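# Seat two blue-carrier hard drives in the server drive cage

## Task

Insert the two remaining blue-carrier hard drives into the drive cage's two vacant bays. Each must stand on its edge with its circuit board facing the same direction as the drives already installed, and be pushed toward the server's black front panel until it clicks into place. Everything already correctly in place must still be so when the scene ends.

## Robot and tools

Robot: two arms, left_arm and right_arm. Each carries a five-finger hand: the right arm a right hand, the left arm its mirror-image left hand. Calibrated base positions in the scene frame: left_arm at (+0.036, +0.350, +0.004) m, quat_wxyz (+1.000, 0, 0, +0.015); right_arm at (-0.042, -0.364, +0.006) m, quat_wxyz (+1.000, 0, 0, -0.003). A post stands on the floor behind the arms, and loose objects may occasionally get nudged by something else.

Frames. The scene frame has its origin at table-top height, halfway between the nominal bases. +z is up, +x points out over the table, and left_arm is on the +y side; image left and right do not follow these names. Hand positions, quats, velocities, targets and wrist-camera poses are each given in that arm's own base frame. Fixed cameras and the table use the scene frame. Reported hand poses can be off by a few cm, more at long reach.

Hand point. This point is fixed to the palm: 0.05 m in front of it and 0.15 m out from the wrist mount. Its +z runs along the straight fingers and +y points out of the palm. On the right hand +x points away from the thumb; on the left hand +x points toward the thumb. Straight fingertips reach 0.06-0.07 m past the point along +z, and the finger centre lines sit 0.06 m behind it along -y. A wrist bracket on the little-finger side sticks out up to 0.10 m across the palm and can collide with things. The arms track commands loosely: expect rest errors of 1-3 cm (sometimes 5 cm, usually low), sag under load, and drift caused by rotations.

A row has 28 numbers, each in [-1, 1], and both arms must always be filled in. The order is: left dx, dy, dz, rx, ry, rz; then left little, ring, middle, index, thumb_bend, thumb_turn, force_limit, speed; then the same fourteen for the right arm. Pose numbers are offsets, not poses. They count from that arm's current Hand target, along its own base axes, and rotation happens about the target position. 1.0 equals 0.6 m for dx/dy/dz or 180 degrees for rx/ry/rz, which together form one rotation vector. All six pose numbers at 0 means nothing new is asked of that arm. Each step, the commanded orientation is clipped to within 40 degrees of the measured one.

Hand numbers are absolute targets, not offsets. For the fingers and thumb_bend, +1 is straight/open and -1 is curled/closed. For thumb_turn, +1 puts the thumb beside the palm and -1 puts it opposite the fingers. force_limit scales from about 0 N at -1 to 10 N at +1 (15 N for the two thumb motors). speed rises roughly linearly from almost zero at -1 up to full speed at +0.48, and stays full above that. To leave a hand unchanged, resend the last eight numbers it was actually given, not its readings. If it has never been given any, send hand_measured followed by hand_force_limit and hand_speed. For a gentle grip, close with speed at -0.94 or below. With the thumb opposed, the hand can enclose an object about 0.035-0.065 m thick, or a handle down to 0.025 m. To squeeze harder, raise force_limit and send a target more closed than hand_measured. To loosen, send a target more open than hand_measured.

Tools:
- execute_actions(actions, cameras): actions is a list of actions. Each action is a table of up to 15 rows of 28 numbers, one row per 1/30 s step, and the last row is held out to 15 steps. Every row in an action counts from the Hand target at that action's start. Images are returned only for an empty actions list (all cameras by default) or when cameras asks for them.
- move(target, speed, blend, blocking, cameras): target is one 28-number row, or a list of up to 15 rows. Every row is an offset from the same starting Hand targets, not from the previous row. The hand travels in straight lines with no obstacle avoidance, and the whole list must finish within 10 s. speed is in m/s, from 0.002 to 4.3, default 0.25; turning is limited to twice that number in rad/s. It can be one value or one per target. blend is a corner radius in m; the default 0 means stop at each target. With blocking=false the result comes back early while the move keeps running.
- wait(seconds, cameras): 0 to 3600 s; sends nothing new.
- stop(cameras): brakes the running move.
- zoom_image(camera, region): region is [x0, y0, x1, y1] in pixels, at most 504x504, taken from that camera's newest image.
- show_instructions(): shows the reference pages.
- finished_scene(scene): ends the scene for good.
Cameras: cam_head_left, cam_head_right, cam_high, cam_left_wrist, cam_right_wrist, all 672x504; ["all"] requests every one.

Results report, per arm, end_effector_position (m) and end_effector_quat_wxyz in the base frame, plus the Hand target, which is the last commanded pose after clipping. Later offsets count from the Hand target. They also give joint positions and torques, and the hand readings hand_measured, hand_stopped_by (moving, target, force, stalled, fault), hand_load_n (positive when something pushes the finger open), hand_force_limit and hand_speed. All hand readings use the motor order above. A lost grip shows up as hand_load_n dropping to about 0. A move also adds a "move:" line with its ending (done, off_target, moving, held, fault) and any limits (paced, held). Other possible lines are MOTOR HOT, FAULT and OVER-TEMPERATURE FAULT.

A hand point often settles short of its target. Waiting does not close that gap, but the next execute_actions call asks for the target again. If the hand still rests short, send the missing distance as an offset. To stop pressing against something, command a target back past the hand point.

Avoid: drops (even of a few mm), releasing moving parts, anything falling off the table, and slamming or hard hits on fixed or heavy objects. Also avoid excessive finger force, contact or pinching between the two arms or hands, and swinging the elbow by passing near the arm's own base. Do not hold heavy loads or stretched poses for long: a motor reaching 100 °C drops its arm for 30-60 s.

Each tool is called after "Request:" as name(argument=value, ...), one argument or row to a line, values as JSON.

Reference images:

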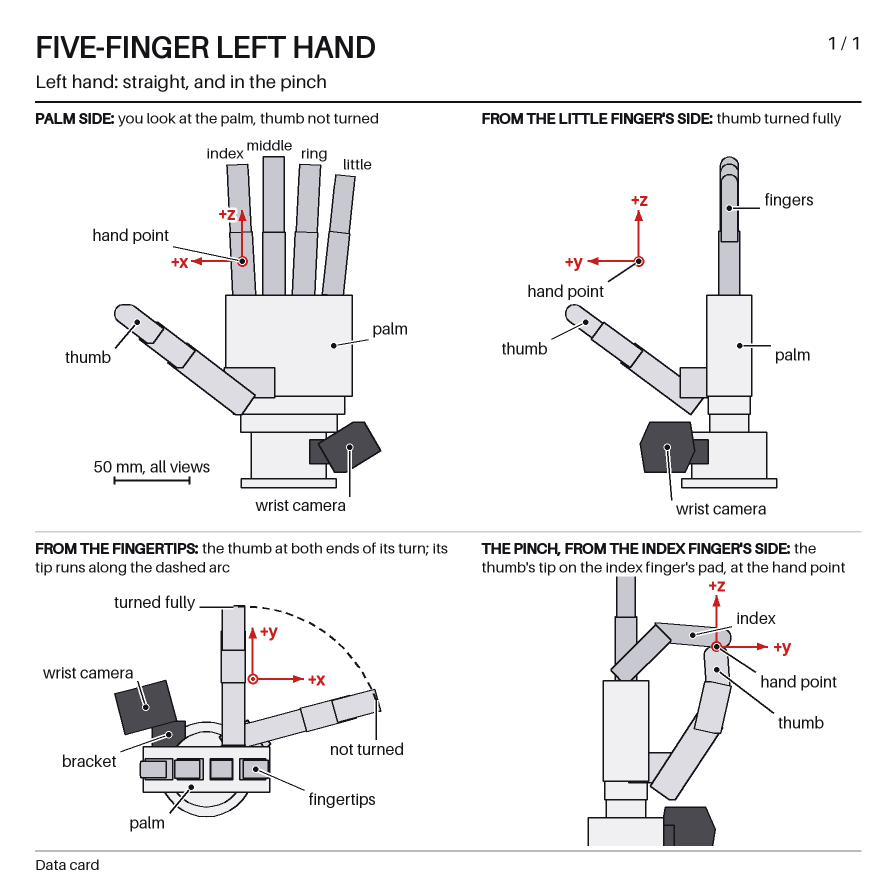

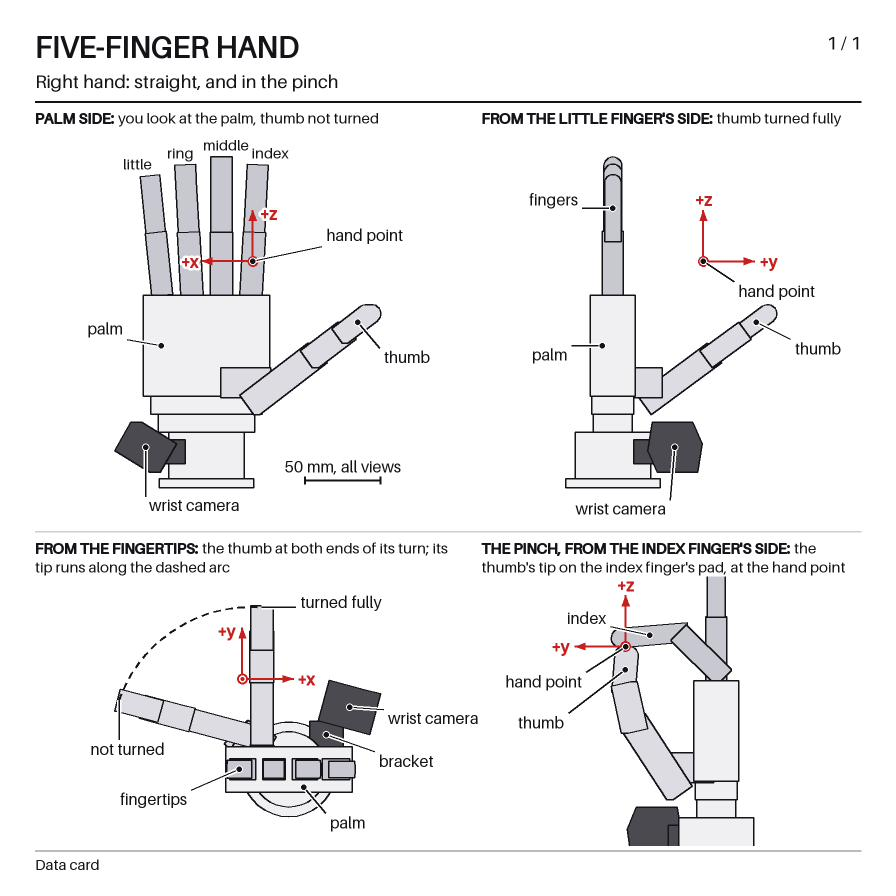

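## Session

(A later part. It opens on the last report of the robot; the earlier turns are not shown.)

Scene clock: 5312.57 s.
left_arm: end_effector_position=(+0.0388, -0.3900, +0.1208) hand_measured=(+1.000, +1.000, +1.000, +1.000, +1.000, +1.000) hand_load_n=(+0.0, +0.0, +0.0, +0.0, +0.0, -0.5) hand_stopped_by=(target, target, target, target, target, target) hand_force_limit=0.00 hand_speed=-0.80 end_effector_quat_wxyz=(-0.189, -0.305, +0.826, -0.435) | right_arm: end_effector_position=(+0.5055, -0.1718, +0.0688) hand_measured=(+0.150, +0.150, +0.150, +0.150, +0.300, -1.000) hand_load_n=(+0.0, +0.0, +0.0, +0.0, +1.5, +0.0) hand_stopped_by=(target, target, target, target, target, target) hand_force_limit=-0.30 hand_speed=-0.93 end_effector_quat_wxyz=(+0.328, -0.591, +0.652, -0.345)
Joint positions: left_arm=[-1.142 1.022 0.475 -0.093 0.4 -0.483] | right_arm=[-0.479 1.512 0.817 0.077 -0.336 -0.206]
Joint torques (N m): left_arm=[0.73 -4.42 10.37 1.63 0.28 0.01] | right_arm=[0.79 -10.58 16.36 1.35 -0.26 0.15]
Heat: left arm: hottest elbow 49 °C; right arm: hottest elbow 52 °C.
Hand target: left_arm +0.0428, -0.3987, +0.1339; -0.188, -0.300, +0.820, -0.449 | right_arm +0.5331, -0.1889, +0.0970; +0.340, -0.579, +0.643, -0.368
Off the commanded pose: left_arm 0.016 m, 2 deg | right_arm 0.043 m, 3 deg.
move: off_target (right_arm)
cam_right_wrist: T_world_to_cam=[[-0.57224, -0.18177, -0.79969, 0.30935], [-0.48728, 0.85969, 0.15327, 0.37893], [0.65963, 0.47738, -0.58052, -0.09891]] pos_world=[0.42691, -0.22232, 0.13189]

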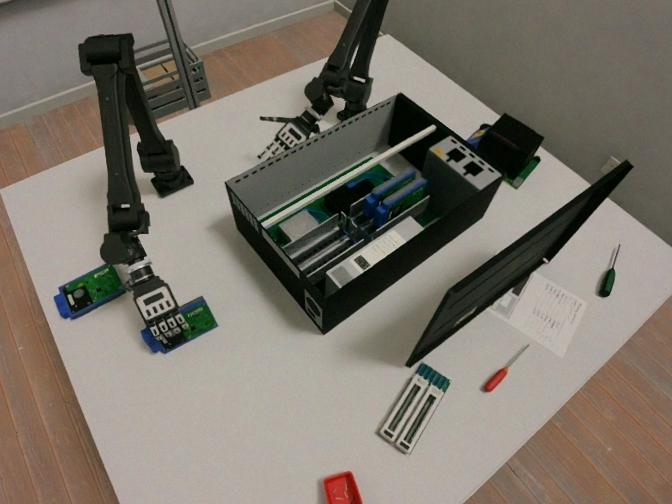

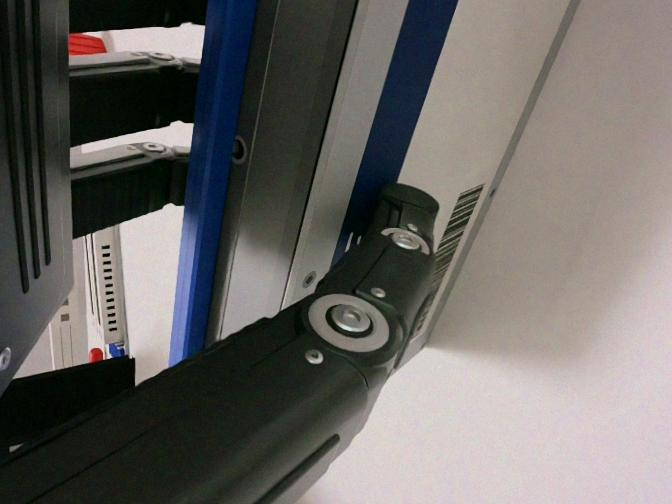

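Request:
move(
  target=[0,0,0,0,0,0,1,1,1,1,1,1,0,-0.8, 0.02,0.004,0.03,0,0,0,0.25,0.25,0.25,0.25,0.3,-1,-0.3,-0.93],
  speed=0.03,
  cameras=["cam_high","cam_right_wrist","cam_head_right"],
)

Request:
zoom_image(
  camera="cam_high",
  region=[120, 260, 240, 350],
)

Request:
zoom_image(
  camera="cam_head_right",
  region=[460, 190, 580, 280],
)

Scene clock: 5341.80 s.
left_arm: end_effector_position=(+0.0388, -0.3900, +0.1208) hand_measured=(+1.000, +1.000, +1.000, +1.000, +1.000, +1.000) hand_load_n=(+0.0, +0.0, +0.0, +0.0, +0.0, +0.0) hand_stopped_by=(target, target, target, target, target, target) hand_force_limit=0.00 hand_speed=-0.80 end_effector_quat_wxyz=(-0.189, -0.305, +0.826, -0.435) | right_arm: end_effector_position=(+0.5183, -0.1792, +0.0863) hand_measured=(+0.250, +0.250, +0.250, +0.250, +0.300, -1.000) hand_load_n=(-0.5, +0.0, +0.0, +0.0, +1.0, +0.0) hand_stopped_by=(target, target, target, target, target, target) hand_force_limit=-0.30 hand_speed=-0.93 end_effector_quat_wxyz=(+0.328, -0.587, +0.654, -0.348)
Joint positions: left_arm=[-1.142 1.022 0.475 -0.093 0.4 -0.483] | right_arm=[-0.479 1.512 0.871 0.03 -0.328 -0.198]
Joint torques (N m): left_arm=[0.67 -4.48 10.39 1.63 0.28 0.01] | right_arm=[1.14 -11.99 16.08 1.18 -0.07 0.25]
Motor temperatures (°C): left_arm=[27 31 49 31 30 30] | right_arm=[29 33 56 28 29 30]
Heat: left arm: hottest elbow 49 °C; right arm: hottest elbow 56 °C.
Hand target: left_arm +0.0428, -0.3987, +0.1339; -0.188, -0.300, +0.820, -0.449 | right_arm +0.5450, -0.1866, +0.1150; +0.340, -0.579, +0.643, -0.368
Off the commanded pose: left_arm 0.016 m, 2 deg | right_arm 0.040 m, 3 deg.
move: off_target (right_arm)
cam_right_wrist: T_world_to_cam=[[-0.5701, -0.17641, -0.80241, 0.32928], [-0.47919, 0.86474, 0.15034, 0.38577], [0.66736, 0.47021, -0.57753, -0.09927]] pos_world=[0.43883, -0.22883, 0.14889]
Images, in order (width x height): cam_head_right 672x504, cam_high 672x504, cam_right_wrist 672x504.

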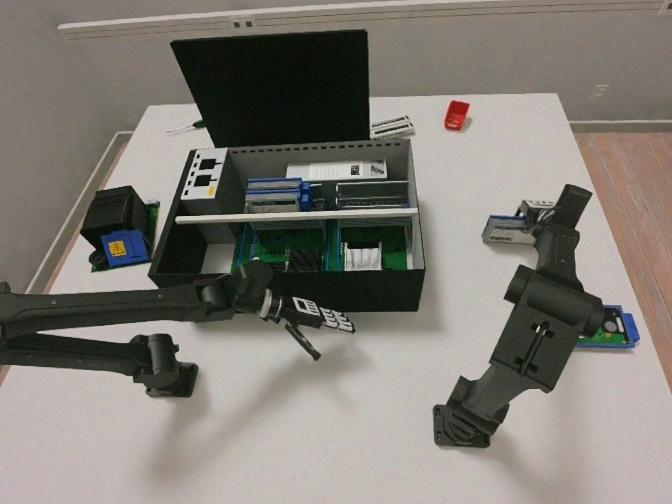

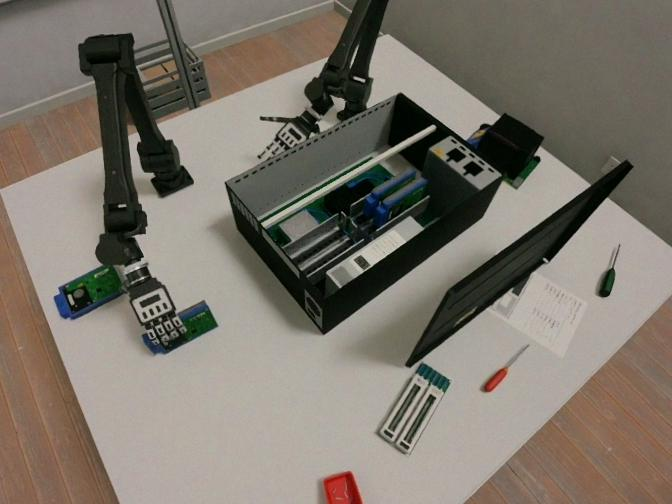

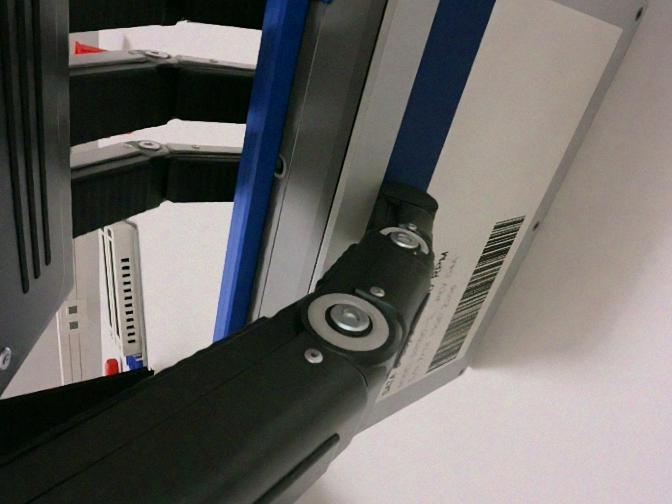

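Scaled by 4.200 from the camera's image (finer frame: 960x720).

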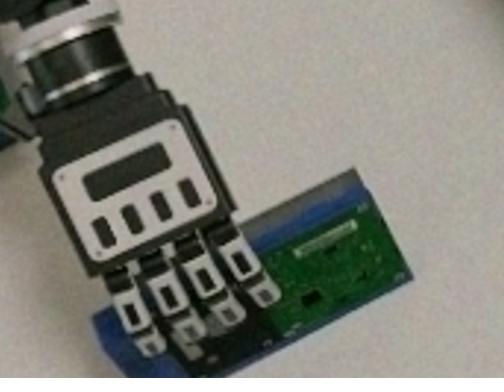

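Scaled by 4.200 from the camera's image (finer frame: 960x720).

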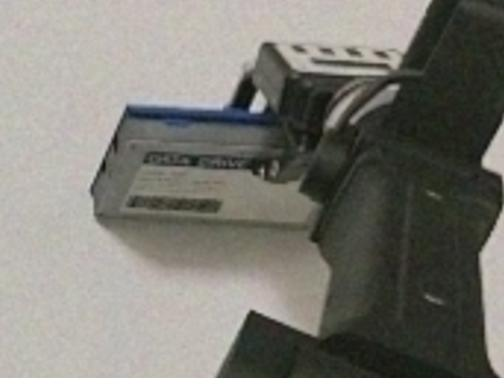

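Request:
move(
  target=[0,0,0,0,0,0,1,1,1,1,1,1,0,-0.8, 0.0,0.012,-0.025,0,0,0,0.2,0.2,0.2,0.2,0.3,-1,-0.3,-0.93],
  speed=0.03,
  cameras=["cam_high","cam_right_wrist","cam_head_right"],
)

Request:
zoom_image(
  camera="cam_high",
  region=[120, 260, 240, 350],
)

Scene clock: 5355.30 s.
left_arm: end_effector_position=(+0.0388, -0.3900, +0.1208) hand_measured=(+1.000, +1.000, +1.000, +1.000, +1.000, +1.000) hand_load_n=(+0.0, +0.0, +0.0, +0.0, +0.0, +0.0) hand_stopped_by=(target, target, target, target, target, target) hand_force_limit=0.00 hand_speed=-0.80 end_effector_quat_wxyz=(-0.189, -0.305, +0.826, -0.435) | right_arm: end_effector_position=(+0.5245, -0.1763, +0.0855) hand_measured=(+0.200, +0.200, +0.200, +0.200, +0.300, -1.000) hand_load_n=(+0.0, +0.0, +0.0, +0.0, +0.5, -0.5) hand_stopped_by=(target, target, target, target, target, target) hand_force_limit=-0.30 hand_speed=-0.93 end_effector_quat_wxyz=(+0.329, -0.585, +0.651, -0.354)
Joint positions: left_arm=[-1.142 1.022 0.475 -0.093 0.4 -0.483] | right_arm=[-0.465 1.521 0.871 0.054 -0.315 -0.191]
Joint torques (N m): left_arm=[0.67 -4.48 10.37 1.63 0.28 0.01] | right_arm=[0.5 -10.4 14.12 2.48 0.02 0.15]
Motor temperatures (°C): left_arm=[27 31 49 31 30 30] | right_arm=[29 33 55 28 29 30]
Heat: left arm: hottest elbow 49 °C; right arm: hottest elbow 55 °C.
Hand target: left_arm +0.0428, -0.3987, +0.1339; -0.188, -0.300, +0.820, -0.449 | right_arm +0.5450, -0.1794, +0.0999; +0.340, -0.579, +0.643, -0.368
Off the commanded pose: left_arm 0.016 m, 2 deg | right_arm 0.025 m, 2 deg.
move: off_target (right_arm)
cam_right_wrist: T_world_to_cam=[[-0.56133, -0.1818, -0.80738, 0.32762], [-0.47976, 0.8664, 0.13847, 0.38796], [0.67434, 0.46507, -0.57356, -0.11018]] pos_world=[0.44433, -0.22533, 0.14759]
Images, in order (width x height): cam_head_right 672x504, cam_high 672x504, cam_right_wrist 672x504.

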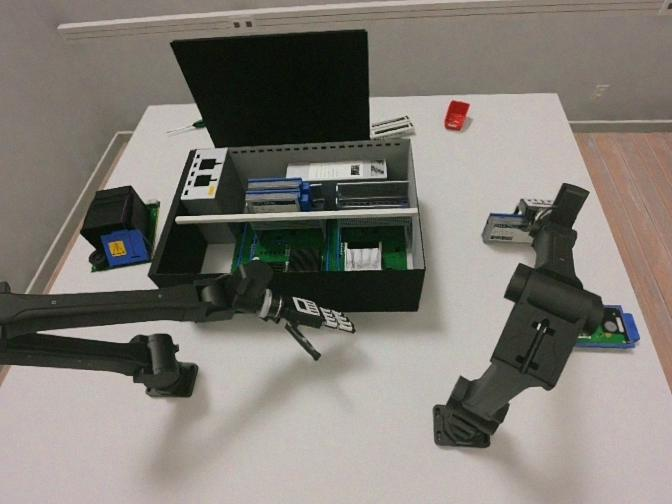

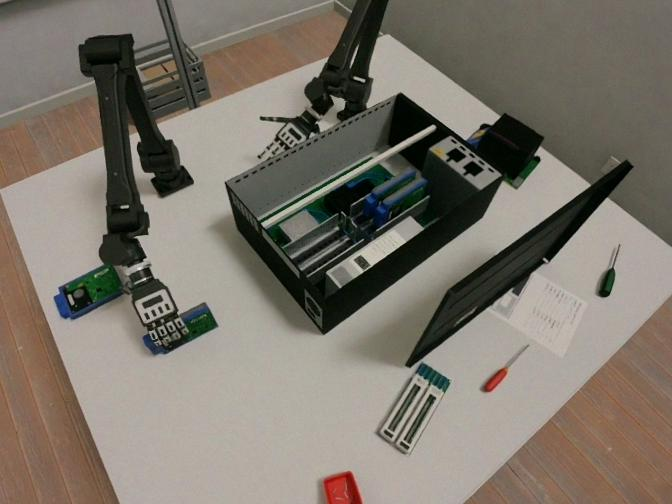

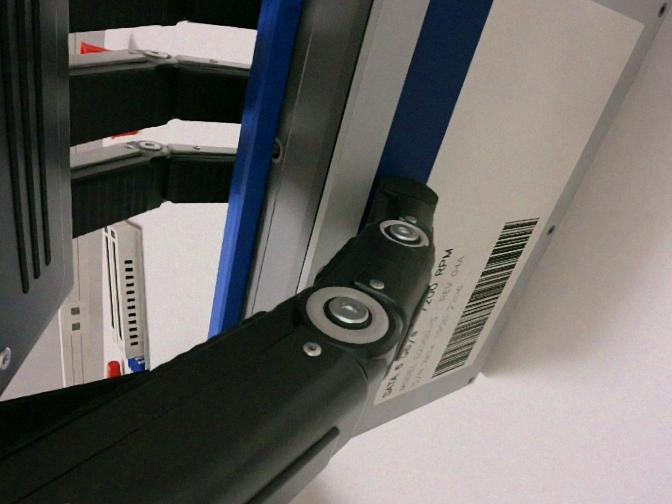

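Scaled by 4.200 from the camera's image (finer frame: 960x720).

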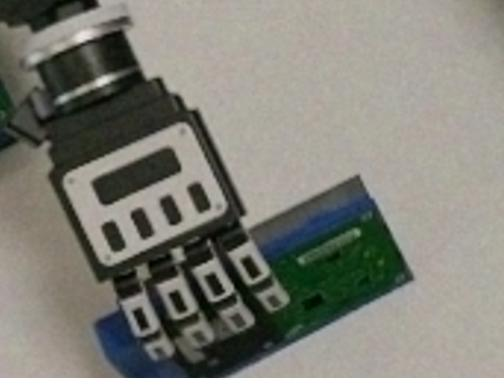

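Request:
move(
  target=[0,0,0,0,0,0,1,1,1,1,1,1,0,-0.8, -0.012,0.002,-0.03,0,0,0,0.2,0.2,0.2,0.2,0.3,-1,-0.3,-0.93],
  speed=0.03,
  cameras=["cam_high","cam_right_wrist"],
)

Request:
zoom_image(
  camera="cam_high",
  region=[120, 260, 240, 350],
)

Scene clock: 5379.63 s.
left_arm: end_effector_position=(+0.0388, -0.3900, +0.1208) hand_measured=(+1.000, +1.000, +1.000, +1.000, +1.000, +1.000) hand_load_n=(+0.0, +0.0, +0.0, +0.0, +0.0, +0.0) hand_stopped_by=(target, target, target, target, target, target) hand_force_limit=0.00 hand_speed=-0.80 end_effector_quat_wxyz=(-0.189, -0.305, +0.826, -0.435) | right_arm: end_effector_position=(+0.5332, -0.1804, +0.0852) hand_measured=(+0.200, +0.200, +0.200, +0.200, +0.300, -1.000) hand_load_n=(+0.0, +0.0, +0.0, +0.0, +0.5, +0.0) hand_stopped_by=(target, target, target, target, target, target) hand_force_limit=-0.30 hand_speed=-0.93 end_effector_quat_wxyz=(+0.335, -0.582, +0.643, -0.368)
Joint positions: left_arm=[-1.142 1.022 0.475 -0.093 0.4 -0.483] | right_arm=[-0.465 1.539 0.871 0.109 -0.315 -0.19]
Joint torques (N m): left_arm=[0.67 -4.48 10.37 1.65 0.28 0.01] | right_arm=[1.32 -10.87 10.58 2.29 -0.14 0.12]
Heat: left arm: hottest elbow 49 °C; right arm: hottest elbow 53 °C.
Hand target: left_arm +0.0428, -0.3987, +0.1339; -0.188, -0.300, +0.820, -0.449 | right_arm +0.5379, -0.1780, +0.0820; +0.340, -0.579, +0.643, -0.368
Off the commanded pose: left_arm 0.016 m, 2 deg | right_arm 0.006 m, 1 deg.
move: done
cam_right_wrist: T_world_to_cam=[[-0.53522, -0.19392, -0.82215, 0.31666], [-0.48351, 0.86841, 0.10994, 0.40047], [0.69264, 0.45636, -0.55855, -0.12694]] pos_world=[0.45104, -0.22844, 0.14541]

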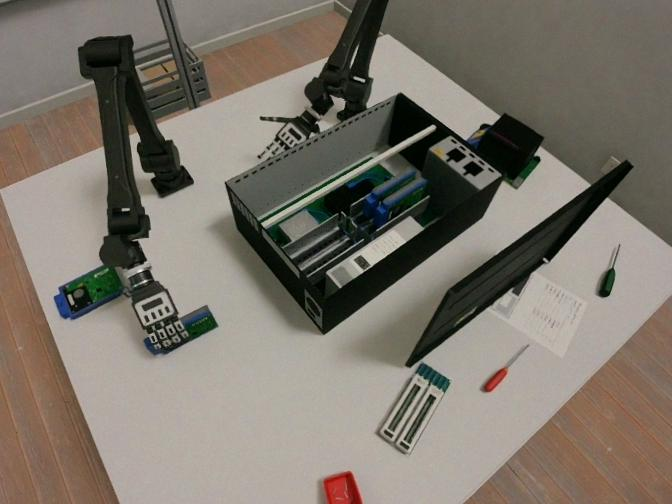

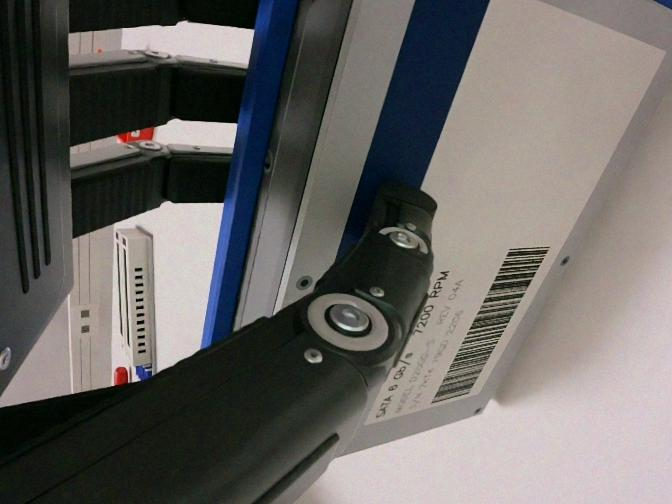

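Scaled by 4.200 from the camera's image (finer frame: 960x720).

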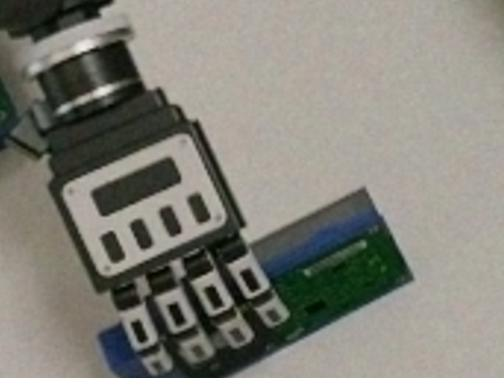

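Request:
move(
  target=[0,0,0,0,0,0,1,1,1,1,1,1,0,-0.8, -0.025,0.003,-0.005,0,0,0,0.2,0.2,0.2,0.2,0.3,-1,-0.3,-0.93],
  speed=0.03,
  cameras=["cam_high","cam_right_wrist"],
)

Request:
zoom_image(
  camera="cam_high",
  region=[120, 260, 240, 350],
)

Scene clock: 5391.50 s.
left_arm: end_effector_position=(+0.0388, -0.3900, +0.1208) hand_measured=(+1.000, +1.000, +1.000, +1.000, +1.000, +1.000) hand_load_n=(-0.5, +0.0, +0.0, +0.0, +0.0, +0.0) hand_stopped_by=(target, target, target, target, target, target) hand_force_limit=0.00 hand_speed=-0.80 end_effector_quat_wxyz=(-0.189, -0.305, +0.826, -0.435) | right_arm: end_effector_position=(+0.5220, -0.1737, +0.0713) hand_measured=(+0.200, +0.200, +0.200, +0.200, +0.300, -1.000) hand_load_n=(+0.0, +0.0, +0.0, +0.0, +1.0, +0.0) hand_stopped_by=(target, target, target, target, target, target) hand_force_limit=-0.30 hand_speed=-0.93 end_effector_quat_wxyz=(+0.333, -0.585, +0.647, -0.358)
Joint positions: left_arm=[-1.142 1.022 0.475 -0.093 0.4 -0.483] | right_arm=[-0.465 1.539 0.837 0.12 -0.322 -0.19]
Joint torques (N m): left_arm=[0.67 -4.54 10.39 1.63 0.28 0.01] | right_arm=[0.09 -13.1 9.44 2.41 -0.34 0.08]
Heat: left arm: hottest elbow 49 °C; right arm: hottest elbow 52 °C.
Hand target: left_arm +0.0428, -0.3987, +0.1339; -0.188, -0.300, +0.820, -0.449 | right_arm +0.5229, -0.1763, +0.0790; +0.340, -0.579, +0.643, -0.368
Off the commanded pose: left_arm 0.016 m, 2 deg | right_arm 0.008 m, 2 deg.
move: done
cam_right_wrist: T_world_to_cam=[[-0.54956, -0.18585, -0.81452, 0.30888], [-0.48541, 0.86453, 0.13025, 0.38975], [0.67997, 0.46696, -0.56533, -0.12103]] pos_world=[0.44123, -0.22303, 0.1324]

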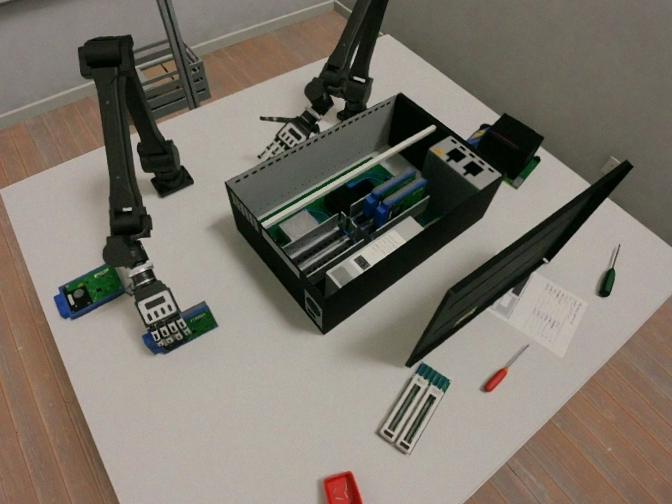

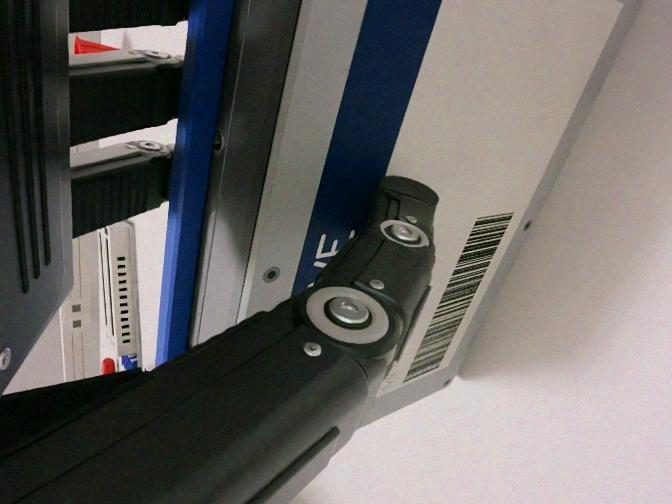

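Scaled by 4.200 from the camera's image (finer frame: 960x720).

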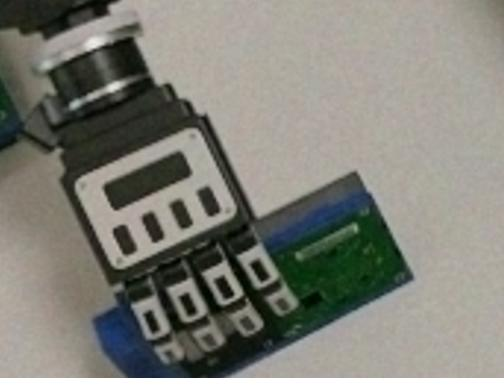

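Request:
move(
  target=[0,0,0,0,0,0,1,1,1,1,1,1,0,-0.8, -0.002,-0.002,0.017,0,0,0,0.2,0.2,0.2,0.2,0.3,-1,-0.3,-0.93],
  speed=0.03,
  cameras=["cam_high","cam_right_wrist"],
)

Request:
zoom_image(
  camera="cam_high",
  region=[120, 260, 240, 350],
)

Scene clock: 5403.07 s.
left_arm: end_effector_position=(+0.0388, -0.3900, +0.1208) hand_measured=(+1.000, +1.000, +1.000, +1.000, +1.000, +1.000) hand_load_n=(+0.0, +0.0, +0.0, +0.0, +0.0, +0.0) hand_stopped_by=(target, target, target, target, target, target) hand_force_limit=0.00 hand_speed=-0.80 end_effector_quat_wxyz=(-0.189, -0.305, +0.826, -0.435) | right_arm: end_effector_position=(+0.5215, -0.1742, +0.0785) hand_measured=(+0.200, +0.200, +0.200, +0.200, +0.300, -1.000) hand_load_n=(+0.0, +0.0, +0.0, +0.0, +1.0, +0.0) hand_stopped_by=(target, target, target, target, target, target) hand_force_limit=-0.30 hand_speed=-0.93 end_effector_quat_wxyz=(+0.336, -0.584, +0.645, -0.361)
Joint positions: left_arm=[-1.142 1.022 0.475 -0.093 0.4 -0.483] | right_arm=[-0.467 1.524 0.837 0.115 -0.325 -0.19]
Joint torques (N m): left_arm=[0.67 -4.54 10.4 1.62 0.28 0.01] | right_arm=[0.44 -13.1 10.44 1.31 -0.24 0.07]
Heat: left arm: hottest elbow 49 °C; right arm: hottest elbow 51 °C.
Hand target: left_arm +0.0428, -0.3987, +0.1339; -0.188, -0.300, +0.820, -0.449 | right_arm +0.5217, -0.1775, +0.0892; +0.340, -0.579, +0.643, -0.368
Off the commanded pose: left_arm 0.016 m, 2 deg | right_arm 0.011 m, 1 deg.
move: off_target (right_arm)
cam_right_wrist: T_world_to_cam=[[-0.54154, -0.18846, -0.81928, 0.31015], [-0.48715, 0.8646, 0.12312, 0.39038], [0.68514, 0.46579, -0.56002, -0.11968]] pos_world=[0.44013, -0.22333, 0.13901]

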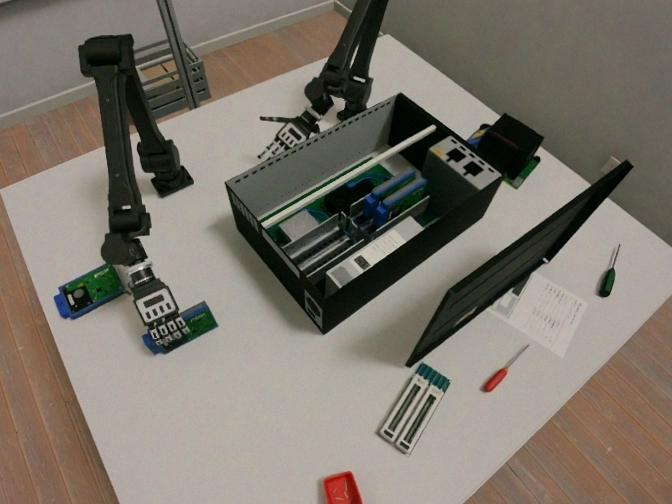

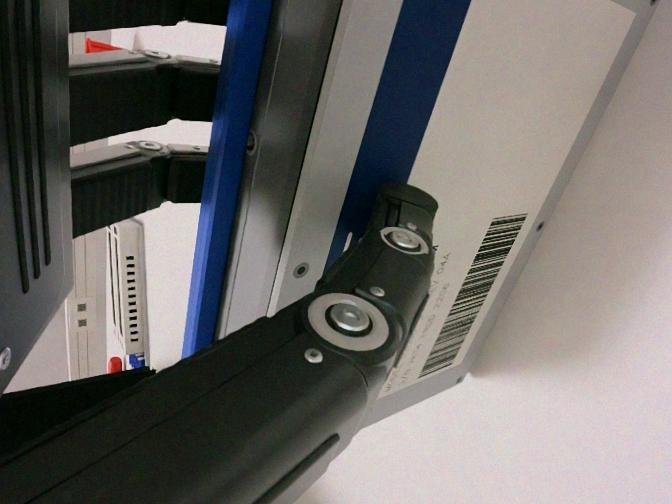

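Scaled by 4.200 from the camera's image (finer frame: 960x720).

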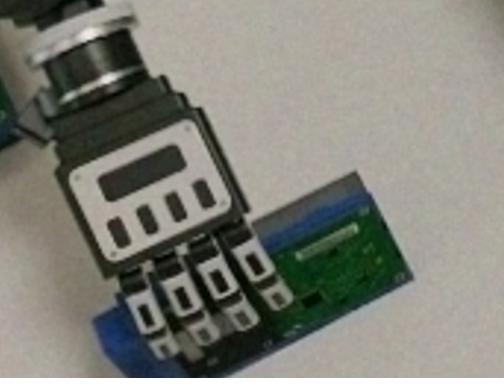

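Request:
execute_actions(
  actions=[
    [[0,0,0,0,0,0,1,1,1,1,1,1,0,-0.8, 0,0,0,0,0,0,0.05,0.05,0.05,0.05,0.22,-1,-0.7,-0.93]],
    [[0,0,0,0,0,0,1,1,1,1,1,1,0,-0.8, 0,0,0,0,0,0,0.05,0.05,0.05,0.05,0.22,-1,-0.7,-0.93]],
    [[0,0,0,0,0,0,1,1,1,1,1,1,0,-0.8, 0,0,0,0,0,0,0.0,0.0,0.0,0.0,0.15,-1,-0.6,-0.93]],
    [[0,0,0,0,0,0,1,1,1,1,1,1,0,-0.8, 0,0,0,0,0,0,0.0,0.0,0.0,0.0,0.15,-1,-0.6,-0.93]],
  ],
  cameras=["cam_high","cam_right_wrist"],
)

Request:
zoom_image(
  camera="cam_high",
  region=[120, 260, 240, 350],
)

Scene clock: 5418.07 s.
left_arm: end_effector_position=(+0.0388, -0.3900, +0.1208) hand_measured=(+1.000, +1.000, +1.000, +1.000, +1.000, +1.000) hand_load_n=(+0.0, +0.0, +0.0, +0.0, +0.0, -0.5) hand_stopped_by=(target, target, target, target, target, target) hand_force_limit=0.00 hand_speed=-0.80 end_effector_quat_wxyz=(-0.189, -0.305, +0.826, -0.435) | right_arm: end_effector_position=(+0.5213, -0.1741, +0.0785) hand_measured=(+0.006, +0.064, +0.078, +0.064, +0.246, -1.000) hand_load_n=(+2.5, +0.5, +2.0, +2.5, +6.0, +2.0) hand_stopped_by=(force, force, force, force, force, target) hand_force_limit=-0.60 hand_speed=-0.93 end_effector_quat_wxyz=(+0.336, -0.584, +0.645, -0.361)
Joint positions: left_arm=[-1.142 1.022 0.475 -0.093 0.4 -0.483] | right_arm=[-0.468 1.524 0.837 0.114 -0.326 -0.19]
Joint torques (N m): left_arm=[0.67 -4.48 10.39 1.63 0.28 0.01] | right_arm=[0.73 -12.57 10.52 1.39 -0.28 0.05]
Motor temperatures (°C): left_arm=[27 31 49 31 30 30] | right_arm=[29 34 50 28 29 30]
Heat: left arm: hottest elbow 49 °C; right arm: hottest elbow 50 °C.
Hand target: left_arm +0.0428, -0.3987, +0.1339; -0.188, -0.300, +0.820, -0.449 | right_arm +0.5217, -0.1776, +0.0892; +0.340, -0.579, +0.643, -0.368
Off the commanded pose: left_arm 0.016 m, 2 deg | right_arm 0.011 m, 1 deg.
Step readings (end_effector_position of left_arm | right_arm):
0: (+0.0388, -0.3900, +0.1208) | (+0.5215, -0.1742, +0.0784)
1: (+0.0388, -0.3900, +0.1208) | (+0.5215, -0.1742, +0.0784)
2: (+0.0388, -0.3900, +0.1208) | (+0.5215, -0.1742, +0.0784)
4: (+0.0388, -0.3900, +0.1208) | (+0.5215, -0.1742, +0.0784)
8: (+0.0388, -0.3900, +0.1208) | (+0.5215, -0.1742, +0.0784)
15: (+0.0388, -0.3900, +0.1208) | (+0.5215, -0.1742, +0.0784)
16: (+0.0388, -0.3900, +0.1208) | (+0.5215, -0.1742, +0.0784)
17: (+0.0388, -0.3900, +0.1208) | (+0.5215, -0.1742, +0.0784)
19: (+0.0388, -0.3900, +0.1208) | (+0.5215, -0.1742, +0.0784)
23: (+0.0388, -0.3900, +0.1208) | (+0.5215, -0.1740, +0.0784)
30: (+0.0388, -0.3900, +0.1208) | (+0.5215, -0.1740, +0.0784)
31: (+0.0388, -0.3900, +0.1208) | (+0.5215, -0.1740, +0.0784)
32: (+0.0388, -0.3900, +0.1208) | (+0.5215, -0.1740, +0.0784)
34: (+0.0388, -0.3900, +0.1208) | (+0.5214, -0.1742, +0.0784)
38: (+0.0388, -0.3900, +0.1208) | (+0.5213, -0.1741, +0.0785)
45: (+0.0388, -0.3900, +0.1208) | (+0.5213, -0.1741, +0.0785)
46: (+0.0388, -0.3900, +0.1208) | (+0.5213, -0.1741, +0.0785)
47: (+0.0388, -0.3900, +0.1208) | (+0.5213, -0.1741, +0.0785)
49: (+0.0388, -0.3900, +0.1208) | (+0.5213, -0.1741, +0.0785)
53: (+0.0388, -0.3900, +0.1208) | (+0.5213, -0.1741, +0.0785)
60: (+0.0388, -0.3900, +0.1208) | (+0.5213, -0.1741, +0.0785)
cam_right_wrist: T_world_to_cam=[[-0.54174, -0.18813, -0.81922, 0.31019], [-0.48765, 0.86419, 0.12402, 0.39029], [0.68463, 0.46668, -0.5599, -0.11913]] pos_world=[0.43993, -0.22333, 0.13901]

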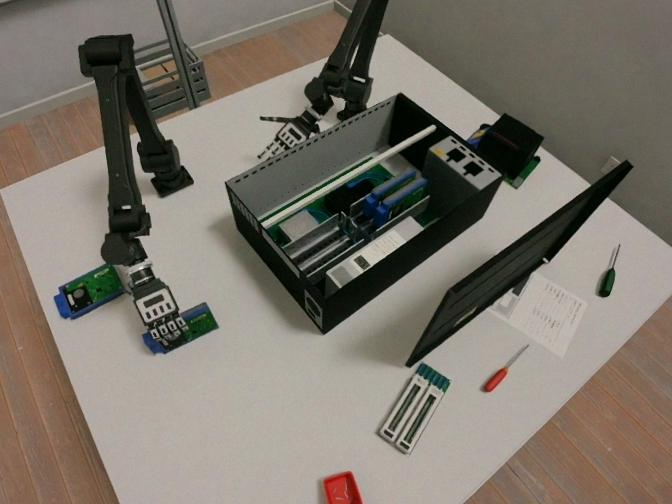

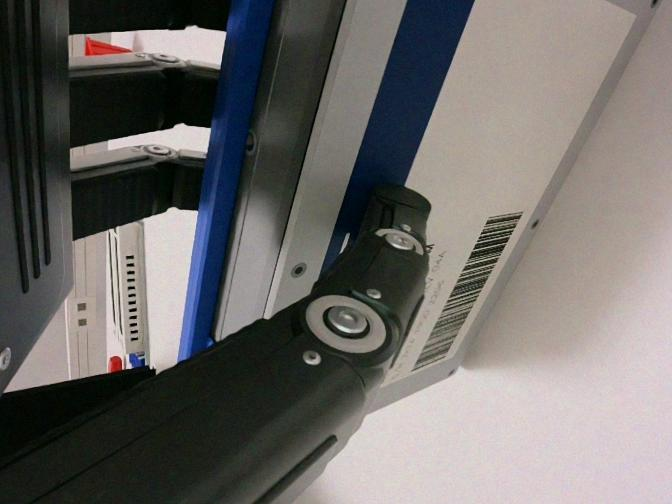

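Scaled by 4.200 from the camera's image (finer frame: 960x720).

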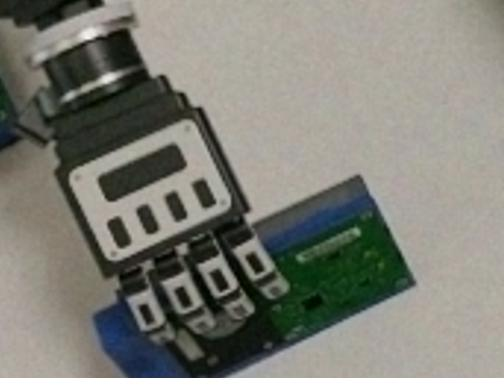

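Request:
execute_actions(
  actions=[
    [[0,0,0,0,0,0,1,1,1,1,1,1,0,-0.8, 0,0,0,0,0,0,-0.15,-0.1,-0.1,-0.1,0.12,-1,-0.2,-0.93]],
    [[0,0,0,0,0,0,1,1,1,1,1,1,0,-0.8, 0,0,0,0,0,0,-0.15,-0.1,-0.1,-0.1,0.12,-1,-0.2,-0.93]],
    [[0,0,0,0,0,0,1,1,1,1,1,1,0,-0.8, 0,0,0,0,0,0,-0.4,-0.3,-0.4,-0.4,0.08,-1,0.3,-0.93]],
    [[0,0,0,0,0,0,1,1,1,1,1,1,0,-0.8, 0,0,0,0,0,0,-0.4,-0.3,-0.4,-0.4,0.08,-1,0.3,-0.93]],
  ],
  cameras=["cam_high","cam_head_right","cam_right_wrist"],
)

Request:
zoom_image(
  camera="cam_high",
  region=[120, 260, 240, 350],
)

Request:
zoom_image(
  camera="cam_head_right",
  region=[460, 190, 580, 280],
)

Scene clock: 5432.23 s.
left_arm: end_effector_position=(+0.0388, -0.3900, +0.1208) hand_measured=(+1.000, +1.000, +1.000, +1.000, +1.000, +1.000) hand_load_n=(+0.0, +0.0, +0.0, +0.0, +0.0, +0.0) hand_stopped_by=(target, target, target, target, target, target) hand_force_limit=0.00 hand_speed=-0.80 end_effector_quat_wxyz=(-0.189, -0.305, +0.826, -0.435) | right_arm: end_effector_position=(+0.5206, -0.1736, +0.0778) hand_measured=(-0.220, -0.062, +0.010, +0.016, +0.250, -1.000) hand_load_n=(+6.5, +3.0, +4.5, +6.5, +21.5, +10.0) hand_stopped_by=(force, force, force, force, force, target) hand_force_limit=0.30 hand_speed=-0.93 end_effector_quat_wxyz=(+0.336, -0.584, +0.646, -0.359)
Joint positions: left_arm=[-1.142 1.022 0.475 -0.093 0.4 -0.483] | right_arm=[-0.468 1.524 0.837 0.11 -0.327 -0.19]
Joint torques (N m): left_arm=[0.67 -4.48 10.39 1.63 0.28 0.01] | right_arm=[-0.44 -13.57 10.44 1.74 -0.17 0.07]
Heat: left arm: hottest elbow 49 °C; right arm: hottest elbow 49 °C.
Hand target: left_arm +0.0428, -0.3987, +0.1339; -0.188, -0.300, +0.820, -0.449 | right_arm +0.5217, -0.1775, +0.0892; +0.340, -0.579, +0.643, -0.368
Off the commanded pose: left_arm 0.016 m, 2 deg | right_arm 0.012 m, 1 deg.
Step readings (end_effector_position of left_arm | right_arm):
0: (+0.0388, -0.3900, +0.1208) | (+0.5213, -0.1741, +0.0785)
1: (+0.0388, -0.3900, +0.1208) | (+0.5213, -0.1741, +0.0785)
2: (+0.0388, -0.3900, +0.1208) | (+0.5213, -0.1741, +0.0785)
4: (+0.0388, -0.3900, +0.1208) | (+0.5213, -0.1741, +0.0785)
8: (+0.0388, -0.3900, +0.1208) | (+0.5213, -0.1740, +0.0785)
15: (+0.0388, -0.3900, +0.1208) | (+0.5211, -0.1739, +0.0783)
16: (+0.0388, -0.3900, +0.1208) | (+0.5211, -0.1739, +0.0783)
17: (+0.0388, -0.3900, +0.1208) | (+0.5211, -0.1739, +0.0783)
19: (+0.0388, -0.3900, +0.1208) | (+0.5211, -0.1739, +0.0783)
23: (+0.0388, -0.3900, +0.1208) | (+0.5211, -0.1739, +0.0783)
30: (+0.0388, -0.3900, +0.1208) | (+0.5211, -0.1739, +0.0783)
31: (+0.0388, -0.3900, +0.1208) | (+0.5211, -0.1739, +0.0783)
32: (+0.0388, -0.3900, +0.1208) | (+0.5211, -0.1739, +0.0783)
34: (+0.0388, -0.3900, +0.1208) | (+0.5211, -0.1738, +0.0783)
38: (+0.0388, -0.3900, +0.1208) | (+0.5208, -0.1737, +0.0780)
45: (+0.0388, -0.3900, +0.1208) | (+0.5206, -0.1736, +0.0778)
46: (+0.0388, -0.3900, +0.1208) | (+0.5206, -0.1736, +0.0778)
47: (+0.0388, -0.3900, +0.1208) | (+0.5206, -0.1736, +0.0778)
49: (+0.0388, -0.3900, +0.1208) | (+0.5206, -0.1736, +0.0778)
53: (+0.0388, -0.3900, +0.1208) | (+0.5206, -0.1736, +0.0778)
60: (+0.0388, -0.3900, +0.1208) | (+0.5206, -0.1736, +0.0778)
cam_right_wrist: T_world_to_cam=[[-0.54452, -0.18657, -0.81773, 0.31099], [-0.4877, 0.86362, 0.12772, 0.38928], [0.68238, 0.46836, -0.56125, -0.11773]] pos_world=[0.43953, -0.22303, 0.13851]
Images, in order (width x height): cam_head_right 672x504, cam_high 672x504, cam_right_wrist 672x504.

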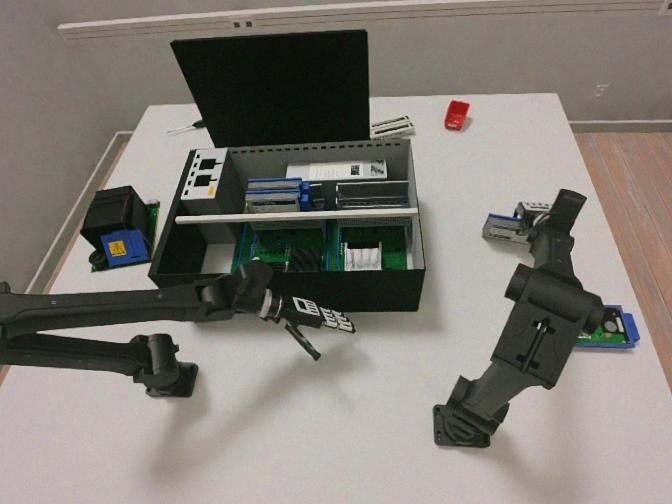

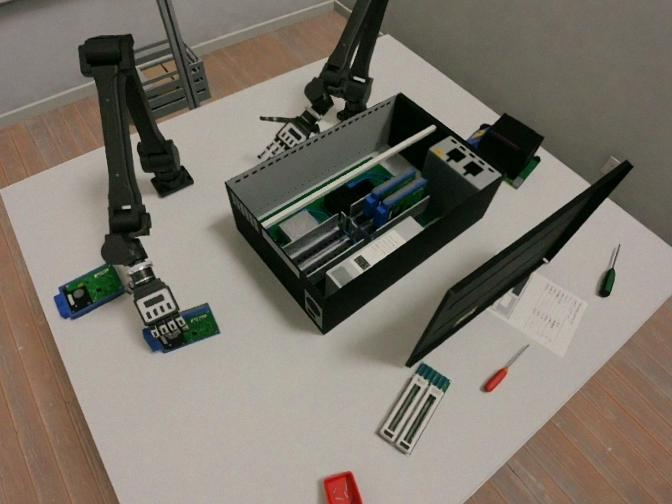

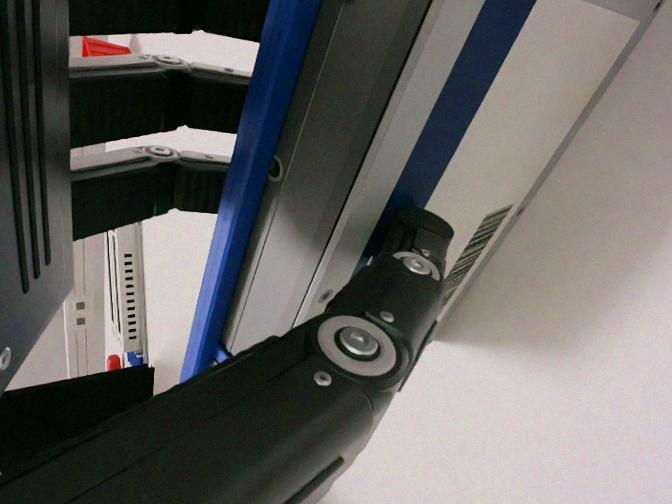

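Scaled by 4.200 from the camera's image (finer frame: 960x720).

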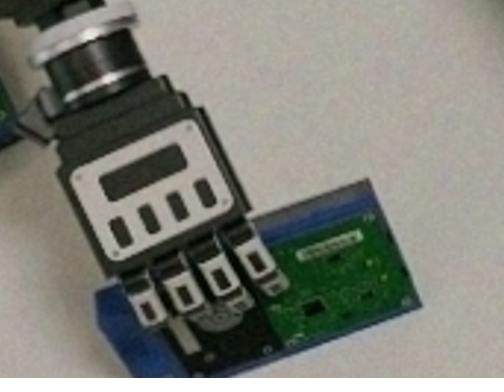

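Scaled by 4.200 from the camera's image (finer frame: 960x720).

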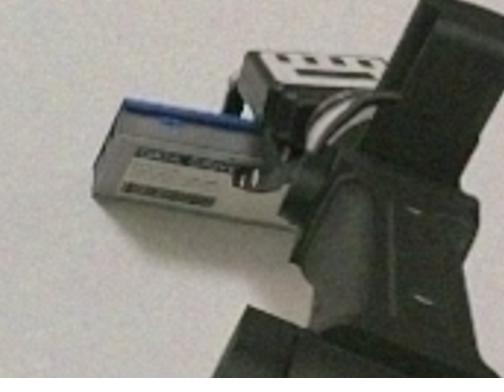

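Request:
execute_actions(
  actions=[
    [[0,0,0,0,0,0,1,1,1,1,1,1,0,-0.8, 0,0,0,0,0,0,0.1,0.1,0.1,0.1,0.28,-1,-0.6,-0.93]],
    [[0,0,0,0,0,0,1,1,1,1,1,1,0,-0.8, 0,0,0,0,0,0,0.1,0.1,0.1,0.1,0.28,-1,-0.6,-0.93]],
    [[0,0,0,0,0,0,1,1,1,1,1,1,0,-0.8, 0,0,0,0,0,0,0.1,0.1,0.1,0.1,0.28,-1,-0.6,-0.93]],
  ],
  cameras=["cam_high","cam_head_right","cam_right_wrist"],
)

Request:
zoom_image(
  camera="cam_high",
  region=[120, 260, 240, 350],
)

Scene clock: 5454.23 s.
left_arm: end_effector_position=(+0.0388, -0.3900, +0.1208) hand_measured=(+1.000, +1.000, +1.000, +1.000, +1.000, +1.000) hand_load_n=(+0.0, +0.0, +0.0, +0.0, +0.5, -0.5) hand_stopped_by=(target, target, target, target, target, target) hand_force_limit=0.00 hand_speed=-0.80 end_effector_quat_wxyz=(-0.189, -0.305, +0.826, -0.435) | right_arm: end_effector_position=(+0.5206, -0.1736, +0.0780) hand_measured=(+0.100, +0.100, +0.100, +0.100, +0.282, -1.000) hand_load_n=(+0.0, +0.0, +0.0, +2.0, +3.5, +0.5) hand_stopped_by=(target, target, target, force, force, target) hand_force_limit=-0.60 hand_speed=-0.93 end_effector_quat_wxyz=(+0.336, -0.584, +0.646, -0.359)
Joint positions: left_arm=[-1.142 1.022 0.475 -0.093 0.4 -0.483] | right_arm=[-0.468 1.523 0.837 0.11 -0.327 -0.19]
Joint torques (N m): left_arm=[0.73 -4.48 10.37 1.63 0.28 0.01] | right_arm=[-0.03 -13.68 10.56 1.52 -0.26 0.1]
Heat: left arm: hottest elbow 49 °C; right arm: hottest elbow 49 °C.
Hand target: left_arm +0.0428, -0.3987, +0.1339; -0.188, -0.300, +0.820, -0.449 | right_arm +0.5217, -0.1776, +0.0893; +0.340, -0.579, +0.643, -0.368
Off the commanded pose: left_arm 0.016 m, 2 deg | right_arm 0.012 m, 1 deg.
Step readings (end_effector_position of left_arm | right_arm):
0: (+0.0388, -0.3900, +0.1208) | (+0.5206, -0.1736, +0.0778)
1: (+0.0388, -0.3900, +0.1208) | (+0.5206, -0.1736, +0.0778)
2: (+0.0388, -0.3900, +0.1208) | (+0.5206, -0.1736, +0.0778)
4: (+0.0388, -0.3900, +0.1208) | (+0.5206, -0.1736, +0.0778)
8: (+0.0388, -0.3900, +0.1208) | (+0.5206, -0.1736, +0.0778)
15: (+0.0388, -0.3900, +0.1208) | (+0.5206, -0.1736, +0.0780)
16: (+0.0388, -0.3900, +0.1208) | (+0.5206, -0.1736, +0.0780)
17: (+0.0388, -0.3900, +0.1208) | (+0.5206, -0.1736, +0.0780)
19: (+0.0388, -0.3900, +0.1208) | (+0.5206, -0.1736, +0.0780)
23: (+0.0388, -0.3900, +0.1208) | (+0.5206, -0.1736, +0.0780)
30: (+0.0388, -0.3900, +0.1208) | (+0.5206, -0.1736, +0.0780)
31: (+0.0388, -0.3900, +0.1208) | (+0.5206, -0.1736, +0.0780)
32: (+0.0388, -0.3900, +0.1208) | (+0.5206, -0.1736, +0.0780)
34: (+0.0388, -0.3900, +0.1208) | (+0.5206, -0.1736, +0.0780)
38: (+0.0388, -0.3900, +0.1208) | (+0.5206, -0.1736, +0.0780)
45: (+0.0388, -0.3900, +0.1208) | (+0.5206, -0.1736, +0.0780)
cam_right_wrist: T_world_to_cam=[[-0.54427, -0.18669, -0.81788, 0.31103], [-0.48776, 0.86362, 0.12745, 0.38932], [0.68254, 0.4683, -0.5611, -0.11772]] pos_world=[0.43953, -0.22303, 0.13871]
Images, in order (width x height): cam_head_right 672x504, cam_high 672x504, cam_right_wrist 672x504.

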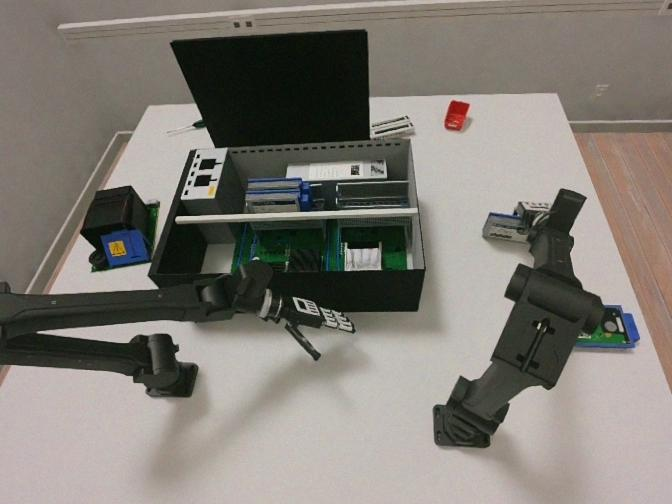

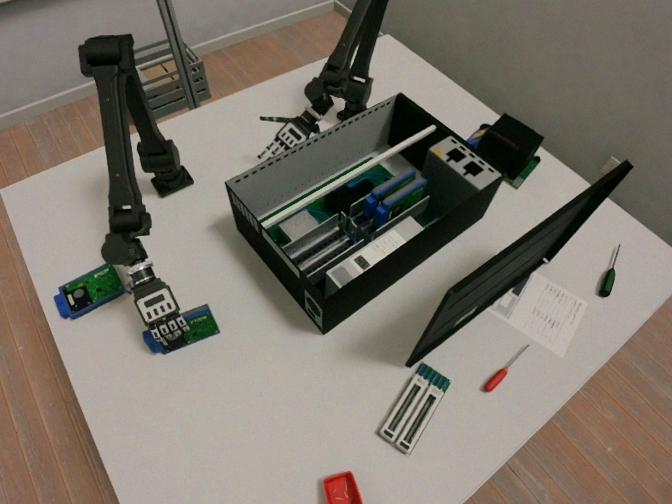

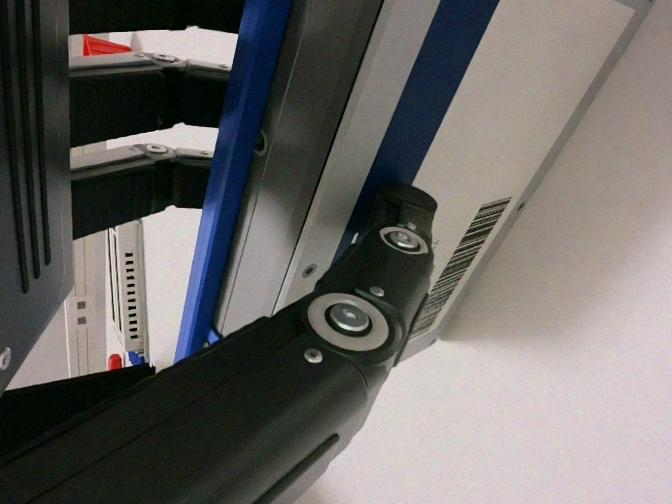

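Scaled by 4.200 from the camera's image (finer frame: 960x720).

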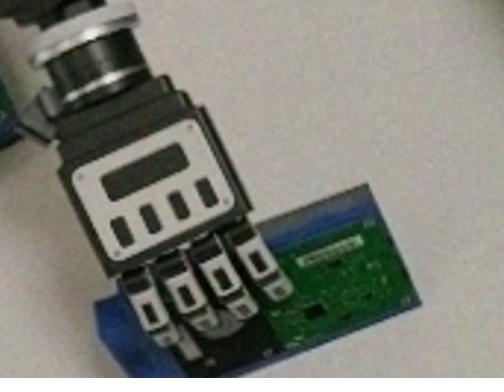

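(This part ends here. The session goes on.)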